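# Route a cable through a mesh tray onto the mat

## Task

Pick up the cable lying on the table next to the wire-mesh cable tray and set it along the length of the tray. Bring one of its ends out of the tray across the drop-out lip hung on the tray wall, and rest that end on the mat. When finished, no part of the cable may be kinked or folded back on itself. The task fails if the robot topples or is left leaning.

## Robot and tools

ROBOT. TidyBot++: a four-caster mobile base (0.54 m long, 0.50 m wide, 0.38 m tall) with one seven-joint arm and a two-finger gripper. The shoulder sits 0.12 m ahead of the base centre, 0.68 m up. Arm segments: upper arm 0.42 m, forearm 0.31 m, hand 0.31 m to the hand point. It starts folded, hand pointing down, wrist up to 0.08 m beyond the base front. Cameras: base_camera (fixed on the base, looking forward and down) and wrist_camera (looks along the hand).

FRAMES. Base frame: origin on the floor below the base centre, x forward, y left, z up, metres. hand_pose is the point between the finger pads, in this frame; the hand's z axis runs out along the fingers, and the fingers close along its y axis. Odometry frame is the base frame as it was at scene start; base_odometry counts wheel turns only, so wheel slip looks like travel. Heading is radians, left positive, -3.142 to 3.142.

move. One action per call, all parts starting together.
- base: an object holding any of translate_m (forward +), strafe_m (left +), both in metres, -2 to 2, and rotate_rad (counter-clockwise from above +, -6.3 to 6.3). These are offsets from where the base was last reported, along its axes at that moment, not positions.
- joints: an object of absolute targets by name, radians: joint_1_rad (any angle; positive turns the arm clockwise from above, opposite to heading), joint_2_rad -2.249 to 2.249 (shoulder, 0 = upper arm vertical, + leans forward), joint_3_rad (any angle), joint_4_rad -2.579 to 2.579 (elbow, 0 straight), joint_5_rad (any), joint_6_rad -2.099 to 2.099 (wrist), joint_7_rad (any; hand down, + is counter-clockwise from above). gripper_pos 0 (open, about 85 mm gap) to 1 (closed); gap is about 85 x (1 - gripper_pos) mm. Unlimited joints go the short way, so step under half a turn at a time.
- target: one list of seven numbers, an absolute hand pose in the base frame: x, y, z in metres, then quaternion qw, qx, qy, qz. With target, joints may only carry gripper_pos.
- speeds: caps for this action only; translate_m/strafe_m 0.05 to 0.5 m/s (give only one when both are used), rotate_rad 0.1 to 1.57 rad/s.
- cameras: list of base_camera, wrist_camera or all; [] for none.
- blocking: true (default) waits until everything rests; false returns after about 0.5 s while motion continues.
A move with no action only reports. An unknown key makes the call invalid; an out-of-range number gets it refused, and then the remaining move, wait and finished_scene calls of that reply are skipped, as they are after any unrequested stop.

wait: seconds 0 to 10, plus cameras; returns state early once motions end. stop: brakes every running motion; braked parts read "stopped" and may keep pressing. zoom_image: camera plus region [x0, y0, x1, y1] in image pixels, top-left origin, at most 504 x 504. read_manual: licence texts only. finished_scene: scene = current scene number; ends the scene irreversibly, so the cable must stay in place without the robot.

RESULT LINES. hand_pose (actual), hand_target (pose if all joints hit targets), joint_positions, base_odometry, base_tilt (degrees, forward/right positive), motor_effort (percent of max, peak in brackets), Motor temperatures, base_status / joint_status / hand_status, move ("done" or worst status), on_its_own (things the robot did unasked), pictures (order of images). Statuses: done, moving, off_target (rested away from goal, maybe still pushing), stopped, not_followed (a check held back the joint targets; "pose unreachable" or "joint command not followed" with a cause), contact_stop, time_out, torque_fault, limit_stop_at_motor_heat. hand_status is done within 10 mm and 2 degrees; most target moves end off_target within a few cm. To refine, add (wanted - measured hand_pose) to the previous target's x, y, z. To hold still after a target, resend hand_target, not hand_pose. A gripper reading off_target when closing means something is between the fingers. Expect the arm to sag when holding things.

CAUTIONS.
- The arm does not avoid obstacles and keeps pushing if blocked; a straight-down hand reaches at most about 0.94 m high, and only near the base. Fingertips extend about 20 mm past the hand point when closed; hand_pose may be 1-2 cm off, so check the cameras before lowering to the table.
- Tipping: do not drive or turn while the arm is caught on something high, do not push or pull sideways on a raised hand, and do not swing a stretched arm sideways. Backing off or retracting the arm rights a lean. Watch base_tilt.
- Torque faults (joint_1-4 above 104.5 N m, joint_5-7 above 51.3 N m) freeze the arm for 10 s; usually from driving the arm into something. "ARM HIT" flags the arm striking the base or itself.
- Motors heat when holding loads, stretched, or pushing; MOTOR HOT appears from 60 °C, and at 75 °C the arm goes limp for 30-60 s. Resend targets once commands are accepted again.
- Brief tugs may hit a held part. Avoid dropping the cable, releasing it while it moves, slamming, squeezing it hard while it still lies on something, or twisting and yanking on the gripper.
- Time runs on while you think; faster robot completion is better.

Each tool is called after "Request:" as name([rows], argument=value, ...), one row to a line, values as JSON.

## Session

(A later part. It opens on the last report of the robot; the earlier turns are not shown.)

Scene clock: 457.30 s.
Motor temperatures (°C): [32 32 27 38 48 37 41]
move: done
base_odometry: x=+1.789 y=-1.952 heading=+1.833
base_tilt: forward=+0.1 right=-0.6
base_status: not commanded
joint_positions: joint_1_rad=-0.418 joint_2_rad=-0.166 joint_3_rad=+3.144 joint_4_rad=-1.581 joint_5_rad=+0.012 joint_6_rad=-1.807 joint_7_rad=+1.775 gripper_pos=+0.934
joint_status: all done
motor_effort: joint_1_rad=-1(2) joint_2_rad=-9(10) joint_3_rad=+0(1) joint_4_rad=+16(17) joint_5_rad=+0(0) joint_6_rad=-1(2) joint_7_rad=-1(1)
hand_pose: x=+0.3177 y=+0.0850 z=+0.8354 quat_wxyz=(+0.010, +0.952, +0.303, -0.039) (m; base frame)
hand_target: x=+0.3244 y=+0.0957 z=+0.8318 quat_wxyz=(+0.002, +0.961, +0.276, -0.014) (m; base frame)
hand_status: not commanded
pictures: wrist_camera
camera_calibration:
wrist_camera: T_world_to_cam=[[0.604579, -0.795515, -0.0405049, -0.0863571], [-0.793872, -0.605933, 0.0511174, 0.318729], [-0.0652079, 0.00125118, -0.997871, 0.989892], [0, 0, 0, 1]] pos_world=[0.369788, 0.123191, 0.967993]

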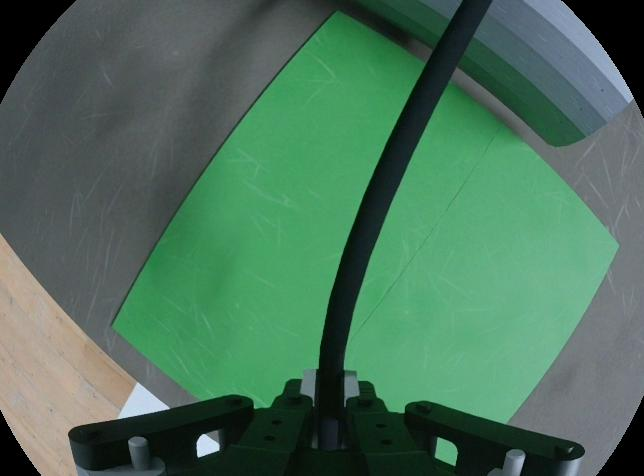

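Request:
move(joints={"joint_1_rad":-0.43,"joint_2_rad":0.057,"joint_4_rad":-1.06,"joint_6_rad":-1.98}, cameras=[])

Request:
move(joints={"joint_1_rad":-0.8,"joint_2_rad":0.2,"joint_4_rad":-0.92,"joint_6_rad":-1.84,"joint_7_rad":1.40}, cameras=["wrist_camera"])

Scene clock: 479.10 s.
Motor temperatures (°C): [32 32 27 38 48 37 41]
move: done
base_odometry: x=+1.789 y=-1.952 heading=+1.833
base_tilt: forward=+0.1 right=-0.6
base_status: not commanded
joint_positions: joint_1_rad=-0.418 joint_2_rad=+0.046 joint_3_rad=+3.144 joint_4_rad=-1.082 joint_5_rad=+0.012 joint_6_rad=-1.923 joint_7_rad=+1.771 gripper_pos=+0.934
joint_status: all done
motor_effort: joint_1_rad=-1(2) joint_2_rad=-16(16) joint_3_rad=+0(1) joint_4_rad=+16(18) joint_5_rad=+0(1) joint_6_rad=+2(3) joint_7_rad=+0(1)
hand_pose: x=+0.4231 y=+0.1318 z=+0.9266 quat_wxyz=(+0.001, +0.953, +0.301, +0.045) (m; base frame)
hand_target: x=+0.4097 y=+0.1348 z=+0.9287 quat_wxyz=(-0.003, +0.961, +0.276, +0.022) (m; base frame)
hand_status: not commanded
pictures: none
No camera images: "cameras" was empty.

Scene clock: 480.87 s.
Motor temperatures (°C): [32 32 27 38 48 37 41]
move: done
base_odometry: x=+1.789 y=-1.952 heading=+1.833
base_tilt: forward=+0.1 right=-0.6
base_status: not commanded
joint_positions: joint_1_rad=-0.790 joint_2_rad=+0.195 joint_3_rad=+3.144 joint_4_rad=-0.943 joint_5_rad=+0.012 joint_6_rad=-1.899 joint_7_rad=+1.473 gripper_pos=+0.934
joint_status: all done
motor_effort: joint_1_rad=-1(3) joint_2_rad=-22(23) joint_3_rad=+1(1) joint_4_rad=+17(17) joint_5_rad=+0(1) joint_6_rad=+2(3) joint_7_rad=+0(2)
hand_pose: x=+0.4025 y=+0.2816 z=+0.9169 quat_wxyz=(-0.017, +0.941, +0.335, +0.050) (m; base frame)
hand_target: x=+0.4126 y=+0.3042 z=+0.9250 quat_wxyz=(-0.042, +0.947, +0.308, +0.080) (m; base frame)
hand_status: not commanded
pictures: wrist_camera
camera_calibration:
wrist_camera: T_world_to_cam=[[0.662001, -0.748978, -0.0280529, -0.0255693], [-0.744974, -0.653431, -0.134316, 0.664734], [0.0822689, 0.109816, -0.990541, 0.979818], [0, 0, 0, 1]] pos_world=[0.431528, 0.307607, 1.05912]

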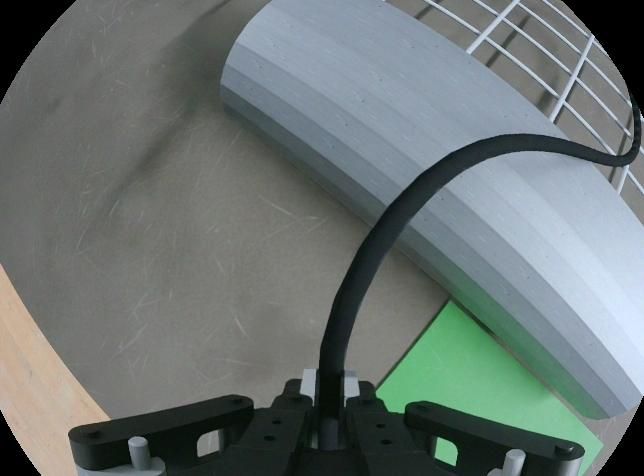

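Request:
move(joints={"joint_1_rad":-0.3,"joint_2_rad":0.057,"joint_4_rad":-1.06,"joint_6_rad":-1.98,"joint_7_rad":1.9}, cameras=[])

Request:
move(joints={"joint_1_rad":-0.14,"joint_2_rad":-0.1,"joint_4_rad":-1.6,"joint_6_rad":-1.75,"joint_7_rad":2.05}, cameras=[])

Request:
move(joints={"joint_1_rad":-0.14,"joint_2_rad":-0.1,"joint_4_rad":-1.78,"joint_6_rad":-1.58}, cameras=["wrist_camera"])

Scene clock: 498.33 s.
Motor temperatures (°C): [32 32 27 38 48 37 41]
move: done
base_odometry: x=+1.789 y=-1.952 heading=+1.833
base_tilt: forward=+0.1 right=-0.6
base_status: not commanded
joint_positions: joint_1_rad=-0.310 joint_2_rad=+0.067 joint_3_rad=+3.144 joint_4_rad=-1.042 joint_5_rad=+0.012 joint_6_rad=-1.926 joint_7_rad=+1.826 gripper_pos=+0.934
joint_status: all done
motor_effort: joint_1_rad=+0(2) joint_2_rad=-17(23) joint_3_rad=+0(2) joint_4_rad=+16(17) joint_5_rad=+0(2) joint_6_rad=+1(3) joint_7_rad=+0(2)
hand_pose: x=+0.4462 y=+0.1016 z=+0.9323 quat_wxyz=(+0.004, +0.960, +0.275, +0.053) (m; base frame)
hand_target: x=+0.4247 y=+0.0960 z=+0.9287 quat_wxyz=(+0.000, +0.951, +0.309, +0.022) (m; base frame)
hand_status: not commanded
pictures: none
No camera images: "cameras" was empty.

Scene clock: 500.10 s.
Motor temperatures (°C): [32 32 27 38 48 37 41]
move: done
base_odometry: x=+1.789 y=-1.952 heading=+1.833
base_tilt: forward=+0.2 right=-0.6
base_status: not commanded
joint_positions: joint_1_rad=-0.152 joint_2_rad=-0.088 joint_3_rad=+3.144 joint_4_rad=-1.579 joint_5_rad=+0.012 joint_6_rad=-1.807 joint_7_rad=+1.975 gripper_pos=+0.934
joint_status: all done
motor_effort: joint_1_rad=-1(2) joint_2_rad=-11(18) joint_3_rad=+0(1) joint_4_rad=+15(17) joint_5_rad=+0(0) joint_6_rad=-2(3) joint_7_rad=-1(2)
hand_pose: x=+0.3449 y=+0.0316 z=+0.8185 quat_wxyz=(-0.004, +0.959, +0.272, -0.078) (m; base frame)
hand_target: x=+0.3544 y=+0.0345 z=+0.8132 quat_wxyz=(-0.009, +0.951, +0.304, -0.053) (m; base frame)
hand_status: not commanded
pictures: none
No camera images: "cameras" was empty.

Scene clock: 501.23 s.
Motor temperatures (°C): [32 32 27 38 48 37 41]
move: done
base_odometry: x=+1.789 y=-1.952 heading=+1.833
base_tilt: forward=+0.1 right=-0.6
base_status: not commanded
joint_positions: joint_1_rad=-0.152 joint_2_rad=-0.090 joint_3_rad=+3.144 joint_4_rad=-1.759 joint_5_rad=+0.012 joint_6_rad=-1.641 joint_7_rad=+1.977 gripper_pos=+0.934
joint_status: all done
motor_effort: joint_1_rad=-1(2) joint_2_rad=-11(12) joint_3_rad=+0(1) joint_4_rad=+16(17) joint_5_rad=+0(1) joint_6_rad=-1(3) joint_7_rad=+0(1)
hand_pose: x=+0.3395 y=+0.0307 z=+0.7631 quat_wxyz=(-0.005, +0.958, +0.273, -0.085) (m; base frame)
hand_target: x=+0.3502 y=+0.0339 z=+0.7571 quat_wxyz=(-0.010, +0.951, +0.304, -0.058) (m; base frame)
hand_status: not commanded
pictures: wrist_camera
camera_calibration:
wrist_camera: T_world_to_cam=[[0.546686, -0.832072, -0.0937577, -0.0842889], [-0.822085, -0.554627, 0.128708, 0.255596], [-0.159095, 0.0067137, -0.98724, 0.942799], [0, 0, 0, 1]] pos_world=[0.406196, 0.0652962, 0.88997]

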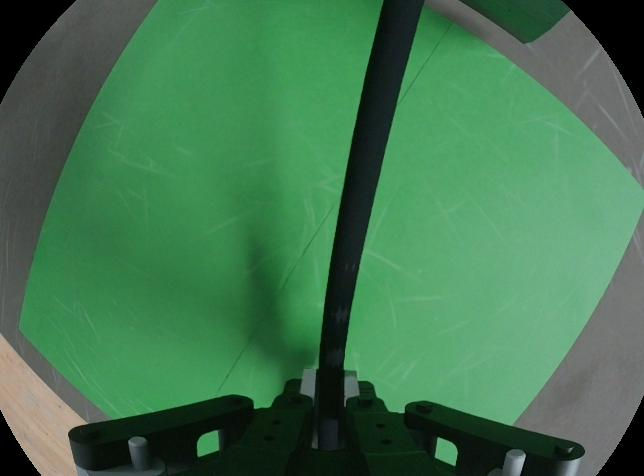

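Request:
move(joints={"joint_2_rad":-0.095,"joint_4_rad":-1.85,"joint_6_rad":-1.50}, cameras=[])

Request:
move(joints={"gripper_pos":0.8}, cameras=["wrist_camera"])

Request:
move(joints={"gripper_pos":0.5}, cameras=["wrist_camera"])

Scene clock: 509.83 s.
Motor temperatures (°C): [32 32 27 38 48 37 41]
move: done
base_odometry: x=+1.789 y=-1.952 heading=+1.833
base_tilt: forward=+0.1 right=-0.6
base_status: not commanded
joint_positions: joint_1_rad=-0.151 joint_2_rad=-0.097 joint_3_rad=+3.144 joint_4_rad=-1.823 joint_5_rad=+0.012 joint_6_rad=-1.560 joint_7_rad=+1.977 gripper_pos=+0.934
joint_status: all done
motor_effort: joint_1_rad=-1(1) joint_2_rad=-8(12) joint_3_rad=+0(1) joint_4_rad=+13(17) joint_5_rad=+0(0) joint_6_rad=+0(3) joint_7_rad=+0(1)
hand_pose: x=+0.3419 y=+0.0310 z=+0.7440 quat_wxyz=(-0.003, +0.959, +0.274, -0.073) (m; base frame)
hand_target: x=+0.3504 y=+0.0340 z=+0.7338 quat_wxyz=(-0.010, +0.951, +0.304, -0.056) (m; base frame)
hand_status: not commanded
pictures: none
No camera images: "cameras" was empty.

Scene clock: 510.43 s.
Motor temperatures (°C): [32 32 27 38 48 37 41]
move: done
base_odometry: x=+1.789 y=-1.952 heading=+1.833
base_tilt: forward=+0.1 right=-0.6
base_status: not commanded
joint_positions: joint_1_rad=-0.151 joint_2_rad=-0.099 joint_3_rad=+3.144 joint_4_rad=-1.824 joint_5_rad=+0.012 joint_6_rad=-1.560 joint_7_rad=+1.978 gripper_pos=+0.800
joint_status: all done
motor_effort: joint_1_rad=-1(1) joint_2_rad=-9(11) joint_3_rad=+1(2) joint_4_rad=+15(15) joint_5_rad=+1(2) joint_6_rad=-1(1) joint_7_rad=+0(1)
hand_pose: x=+0.3414 y=+0.0309 z=+0.7439 quat_wxyz=(-0.003, +0.959, +0.274, -0.072) (m; base frame)
hand_target: x=+0.3504 y=+0.0340 z=+0.7338 quat_wxyz=(-0.010, +0.951, +0.304, -0.056) (m; base frame)
hand_status: not commanded
pictures: wrist_camera
camera_calibration:
wrist_camera: T_world_to_cam=[[0.549784, -0.831132, -0.0834059, -0.0958223], [-0.82442, -0.555975, 0.105942, 0.277547], [-0.134423, 0.0105163, -0.990868, 0.918321], [0, 0, 0, 1]] pos_world=[0.404941, 0.065011, 0.872539]

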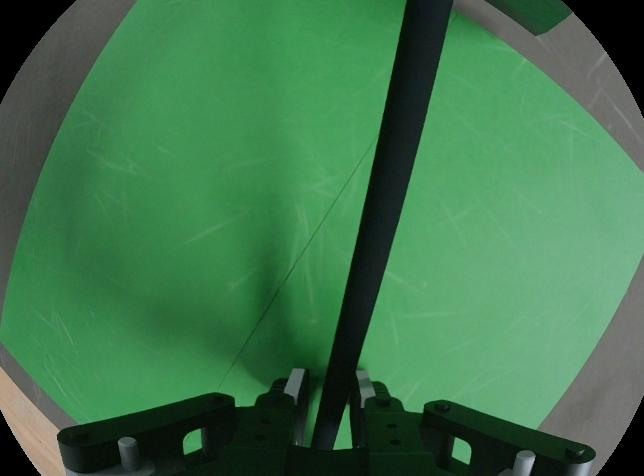

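Scene clock: 511.13 s.
Motor temperatures (°C): [32 32 27 38 48 37 41]
move: done
base_odometry: x=+1.789 y=-1.952 heading=+1.833
base_tilt: forward=+0.1 right=-0.6
base_status: not commanded
joint_positions: joint_1_rad=-0.151 joint_2_rad=-0.099 joint_3_rad=+3.144 joint_4_rad=-1.831 joint_5_rad=+0.012 joint_6_rad=-1.558 joint_7_rad=+1.978 gripper_pos=+0.500
joint_status: all done
motor_effort: joint_1_rad=-1(1) joint_2_rad=-10(11) joint_3_rad=+1(1) joint_4_rad=+14(16) joint_5_rad=+1(1) joint_6_rad=-1(1) joint_7_rad=-1(1)
hand_pose: x=+0.3398 y=+0.0306 z=+0.7421 quat_wxyz=(-0.004, +0.959, +0.274, -0.074) (m; base frame)
hand_target: x=+0.3504 y=+0.0340 z=+0.7338 quat_wxyz=(-0.010, +0.951, +0.304, -0.056) (m; base frame)
hand_status: not commanded
pictures: wrist_camera
camera_calibration:
wrist_camera: T_world_to_cam=[[0.549389, -0.831204, -0.0852773, -0.0937635], [-0.823964, -0.55588, 0.109908, 0.273115], [-0.13876, 0.009883, -0.990277, 0.917355], [0, 0, 0, 1]] pos_world=[0.403842, 0.0648163, 0.870422]

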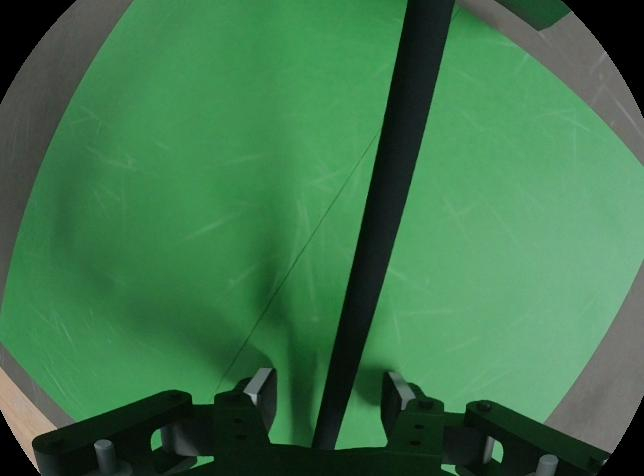

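Request:
move(joints={"gripper_pos":0.2}, cameras=[])

Request:
move(joints={"joint_2_rad":-0.1,"joint_4_rad":-1.65,"joint_6_rad":-1.75}, cameras=["wrist_camera"])

Request:
move(joints={"joint_2_rad":-0.3,"joint_4_rad":-1.4,"joint_6_rad":-1.6,"joint_7_rad":1.5}, cameras=["wrist_camera"])

Scene clock: 518.33 s.
Motor temperatures (°C): [32 32 27 38 48 37 41]
move: done
base_odometry: x=+1.789 y=-1.952 heading=+1.833
base_tilt: forward=+0.1 right=-0.6
base_status: not commanded
joint_positions: joint_1_rad=-0.151 joint_2_rad=-0.099 joint_3_rad=+3.144 joint_4_rad=-1.834 joint_5_rad=+0.012 joint_6_rad=-1.557 joint_7_rad=+1.978 gripper_pos=+0.200
joint_status: all done
motor_effort: joint_1_rad=+0(1) joint_2_rad=-11(11) joint_3_rad=+1(1) joint_4_rad=+16(16) joint_5_rad=+0(1) joint_6_rad=-1(2) joint_7_rad=+0(1)
hand_pose: x=+0.3390 y=+0.0305 z=+0.7413 quat_wxyz=(-0.004, +0.959, +0.274, -0.075) (m; base frame)
hand_target: x=+0.3504 y=+0.0340 z=+0.7338 quat_wxyz=(-0.010, +0.951, +0.304, -0.056) (m; base frame)
hand_status: not commanded
pictures: none
No camera images: "cameras" was empty.

Scene clock: 519.50 s.
Motor temperatures (°C): [32 32 27 38 48 37 41]
move: done
base_odometry: x=+1.789 y=-1.952 heading=+1.833
base_tilt: forward=+0.1 right=-0.5
base_status: not commanded
joint_positions: joint_1_rad=-0.151 joint_2_rad=-0.099 joint_3_rad=+3.144 joint_4_rad=-1.668 joint_5_rad=+0.012 joint_6_rad=-1.690 joint_7_rad=+1.978 gripper_pos=+0.200
joint_status: all done
motor_effort: joint_1_rad=+0(1) joint_2_rad=-11(13) joint_3_rad=+0(1) joint_4_rad=+16(18) joint_5_rad=+0(1) joint_6_rad=-1(2) joint_7_rad=-1(1)
hand_pose: x=+0.3532 y=+0.0326 z=+0.7919 quat_wxyz=(-0.002, +0.960, +0.273, -0.059) (m; base frame)
hand_target: x=+0.3398 y=+0.0325 z=+0.7996 quat_wxyz=(-0.013, +0.949, +0.304, -0.078) (m; base frame)
hand_status: not commanded
pictures: wrist_camera
camera_calibration:
wrist_camera: T_world_to_cam=[[0.550491, -0.831713, -0.0721933, -0.105947], [-0.827766, -0.555016, 0.0822262, 0.30308], [-0.108457, 0.0144943, -0.993995, 0.960578], [0, 0, 0, 1]] pos_world=[0.413384, 0.0661742, 0.92224]

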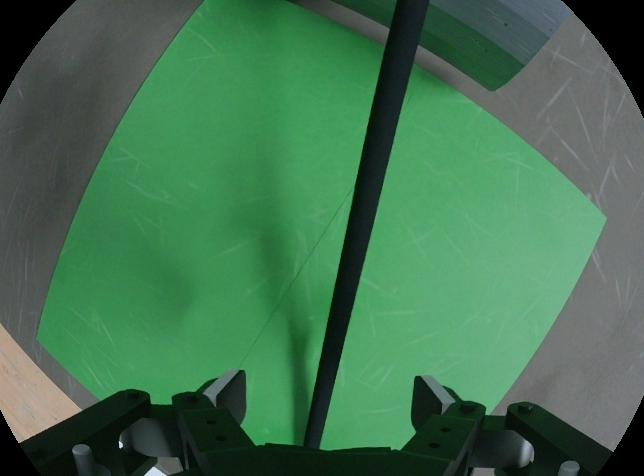

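Scene clock: 521.13 s.
Motor temperatures (°C): [32 32 27 38 48 37 41]
move: done
base_odometry: x=+1.789 y=-1.952 heading=+1.833
base_tilt: forward=+0.1 right=-0.6
base_status: not commanded
joint_positions: joint_1_rad=-0.151 joint_2_rad=-0.302 joint_3_rad=+3.144 joint_4_rad=-1.415 joint_5_rad=+0.012 joint_6_rad=-1.660 joint_7_rad=+1.574 gripper_pos=+0.200
joint_status: all done
motor_effort: joint_1_rad=+0(1) joint_2_rad=-5(14) joint_3_rad=+0(1) joint_4_rad=+17(19) joint_5_rad=+0(0) joint_6_rad=+4(4) joint_7_rad=+0(2)
hand_pose: x=+0.3855 y=+0.0373 z=+0.9322 quat_wxyz=(-0.008, +0.980, +0.073, +0.183) (m; base frame)
hand_target: x=+0.4048 y=+0.0416 z=+0.9449 quat_wxyz=(-0.023, +0.975, +0.034, +0.218) (m; base frame)
hand_status: not commanded
pictures: wrist_camera
camera_calibration:
wrist_camera: T_world_to_cam=[[0.19052, -0.981661, -0.00657683, -0.0264665], [-0.905785, -0.173203, -0.386723, 0.773839], [0.378491, 0.0796354, -0.922173, 0.846414], [0, 0, 0, 1]] pos_world=[0.385614, 0.0406453, 1.07963]

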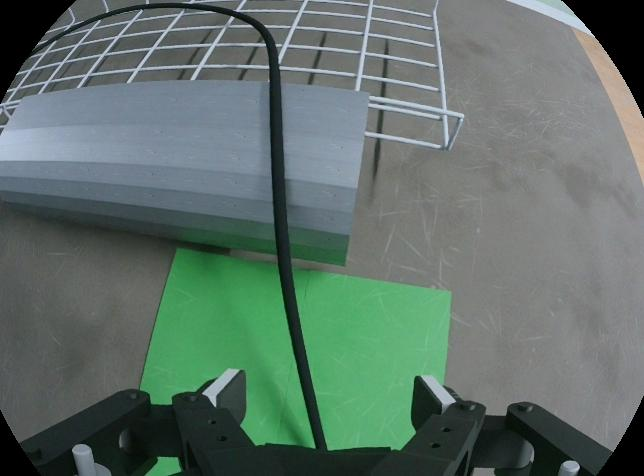

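Request:
move(joints={"joint_1_rad":-0.5,"joint_2_rad":-0.4,"joint_4_rad":-1.2,"joint_6_rad":-1.3,"joint_7_rad":1.1}, cameras=["wrist_camera"])

Request:
zoom_image(camera="wrist_camera", region=[150, 100, 500, 400])

Scene clock: 529.70 s.
Motor temperatures (°C): [32 32 27 38 48 37 41]
move: done
base_odometry: x=+1.789 y=-1.952 heading=+1.833
base_tilt: forward=+0.1 right=-0.6
base_status: not commanded
joint_positions: joint_1_rad=-0.489 joint_2_rad=-0.396 joint_3_rad=+3.144 joint_4_rad=-1.217 joint_5_rad=+0.012 joint_6_rad=-1.365 joint_7_rad=+1.174 gripper_pos=+0.200
joint_status: all done
motor_effort: joint_1_rad=-1(2) joint_2_rad=-1(6) joint_3_rad=+0(1) joint_4_rad=+17(19) joint_5_rad=+0(1) joint_6_rad=+7(8) joint_7_rad=+0(2)
hand_pose: x=+0.4049 y=+0.1484 z=+1.1047 quat_wxyz=(-0.192, +0.887, +0.038, +0.418) (m; base frame)
hand_target: x=+0.4083 y=+0.1596 z=+1.1312 quat_wxyz=(-0.232, +0.867, +0.013, +0.440) (m; base frame)
hand_status: not commanded
pictures: wrist_camera
camera_calibration:
wrist_camera: T_world_to_cam=[[0.275153, -0.913464, -0.299791, 0.359486], [-0.617899, 0.0708699, -0.783057, 1.16245], [0.736541, 0.400701, -0.544928, 0.379904], [0, 0, 0, 1]] pos_world=[0.339546, 0.0937667, 1.22505]

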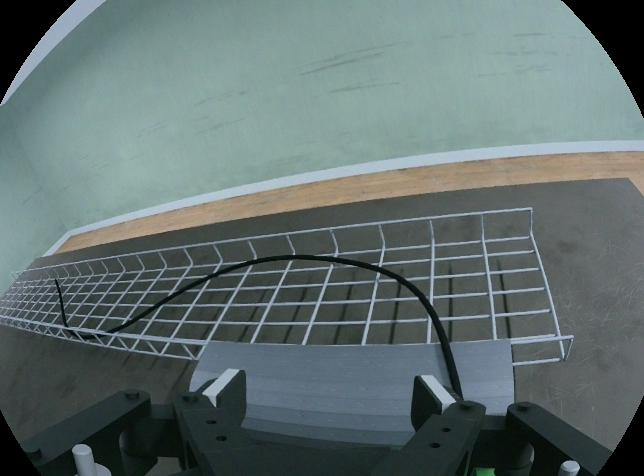

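Scaled by 1.440.

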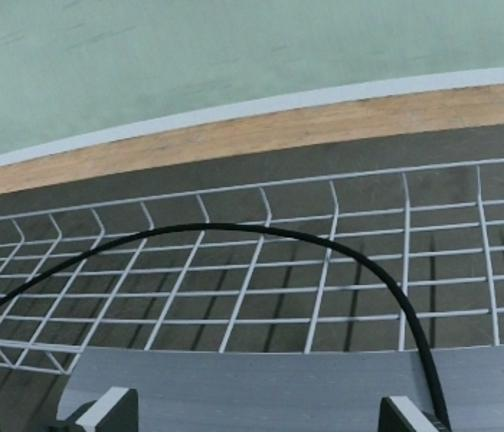

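Request:
zoom_image(camera="wrist_camera", region=[0, 230, 240, 380])

Scaled by 2.100.

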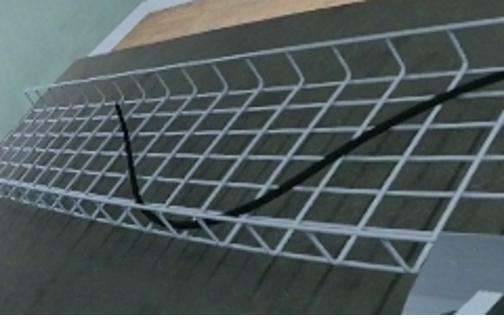

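Request:
move(joints={"joint_1_rad":-0.15,"joint_2_rad":-0.3,"joint_4_rad":-1.4,"joint_6_rad":-1.9,"joint_7_rad":4.2}, cameras=["wrist_camera"])

Scene clock: 547.53 s.
Motor temperatures (°C): [32 32 27 38 48 37 41]
move: done
base_odometry: x=+1.789 y=-1.952 heading=+1.833
base_tilt: forward=+0.2 right=-0.6
base_status: not commanded
joint_positions: joint_1_rad=-0.160 joint_2_rad=-0.311 joint_3_rad=+3.144 joint_4_rad=-1.383 joint_5_rad=+0.012 joint_6_rad=-1.840 joint_7_rad=+4.128 gripper_pos=+0.200
joint_status: all done
motor_effort: joint_1_rad=+0(2) joint_2_rad=-3(4) joint_3_rad=+0(1) joint_4_rad=+17(18) joint_5_rad=+0(1) joint_6_rad=+1(8) joint_7_rad=-1(3)
hand_pose: x=+0.3348 y=+0.0319 z=+0.9299 quat_wxyz=(+0.109, +0.213, +0.970, +0.037) (m; base frame)
hand_target: x=+0.3163 y=+0.0312 z=+0.9182 quat_wxyz=(+0.067, +0.180, +0.981, +0.023) (m; base frame)
hand_status: not commanded
pictures: wrist_camera
camera_calibration:
wrist_camera: T_world_to_cam=[[0.380104, 0.921637, 0.0781391, -0.225078], [0.905518, -0.388013, 0.171703, -0.39274], [0.188567, 0.0054913, -0.982045, 0.985527], [0, 0, 0, 1]] pos_world=[0.255348, 0.04964, 1.05285]

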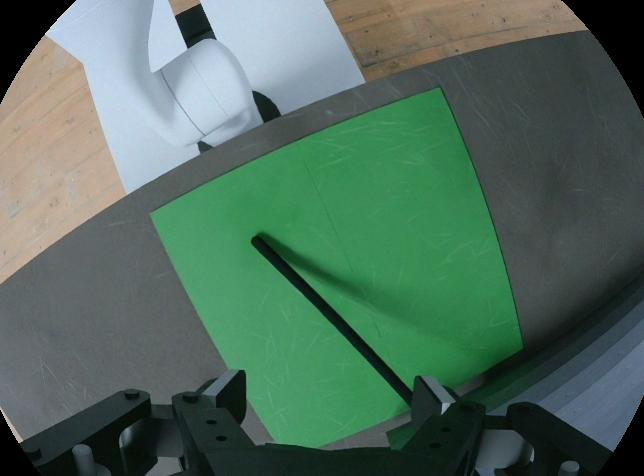

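Request:
finished_scene(scene=2)

The scene is finished: the task was done.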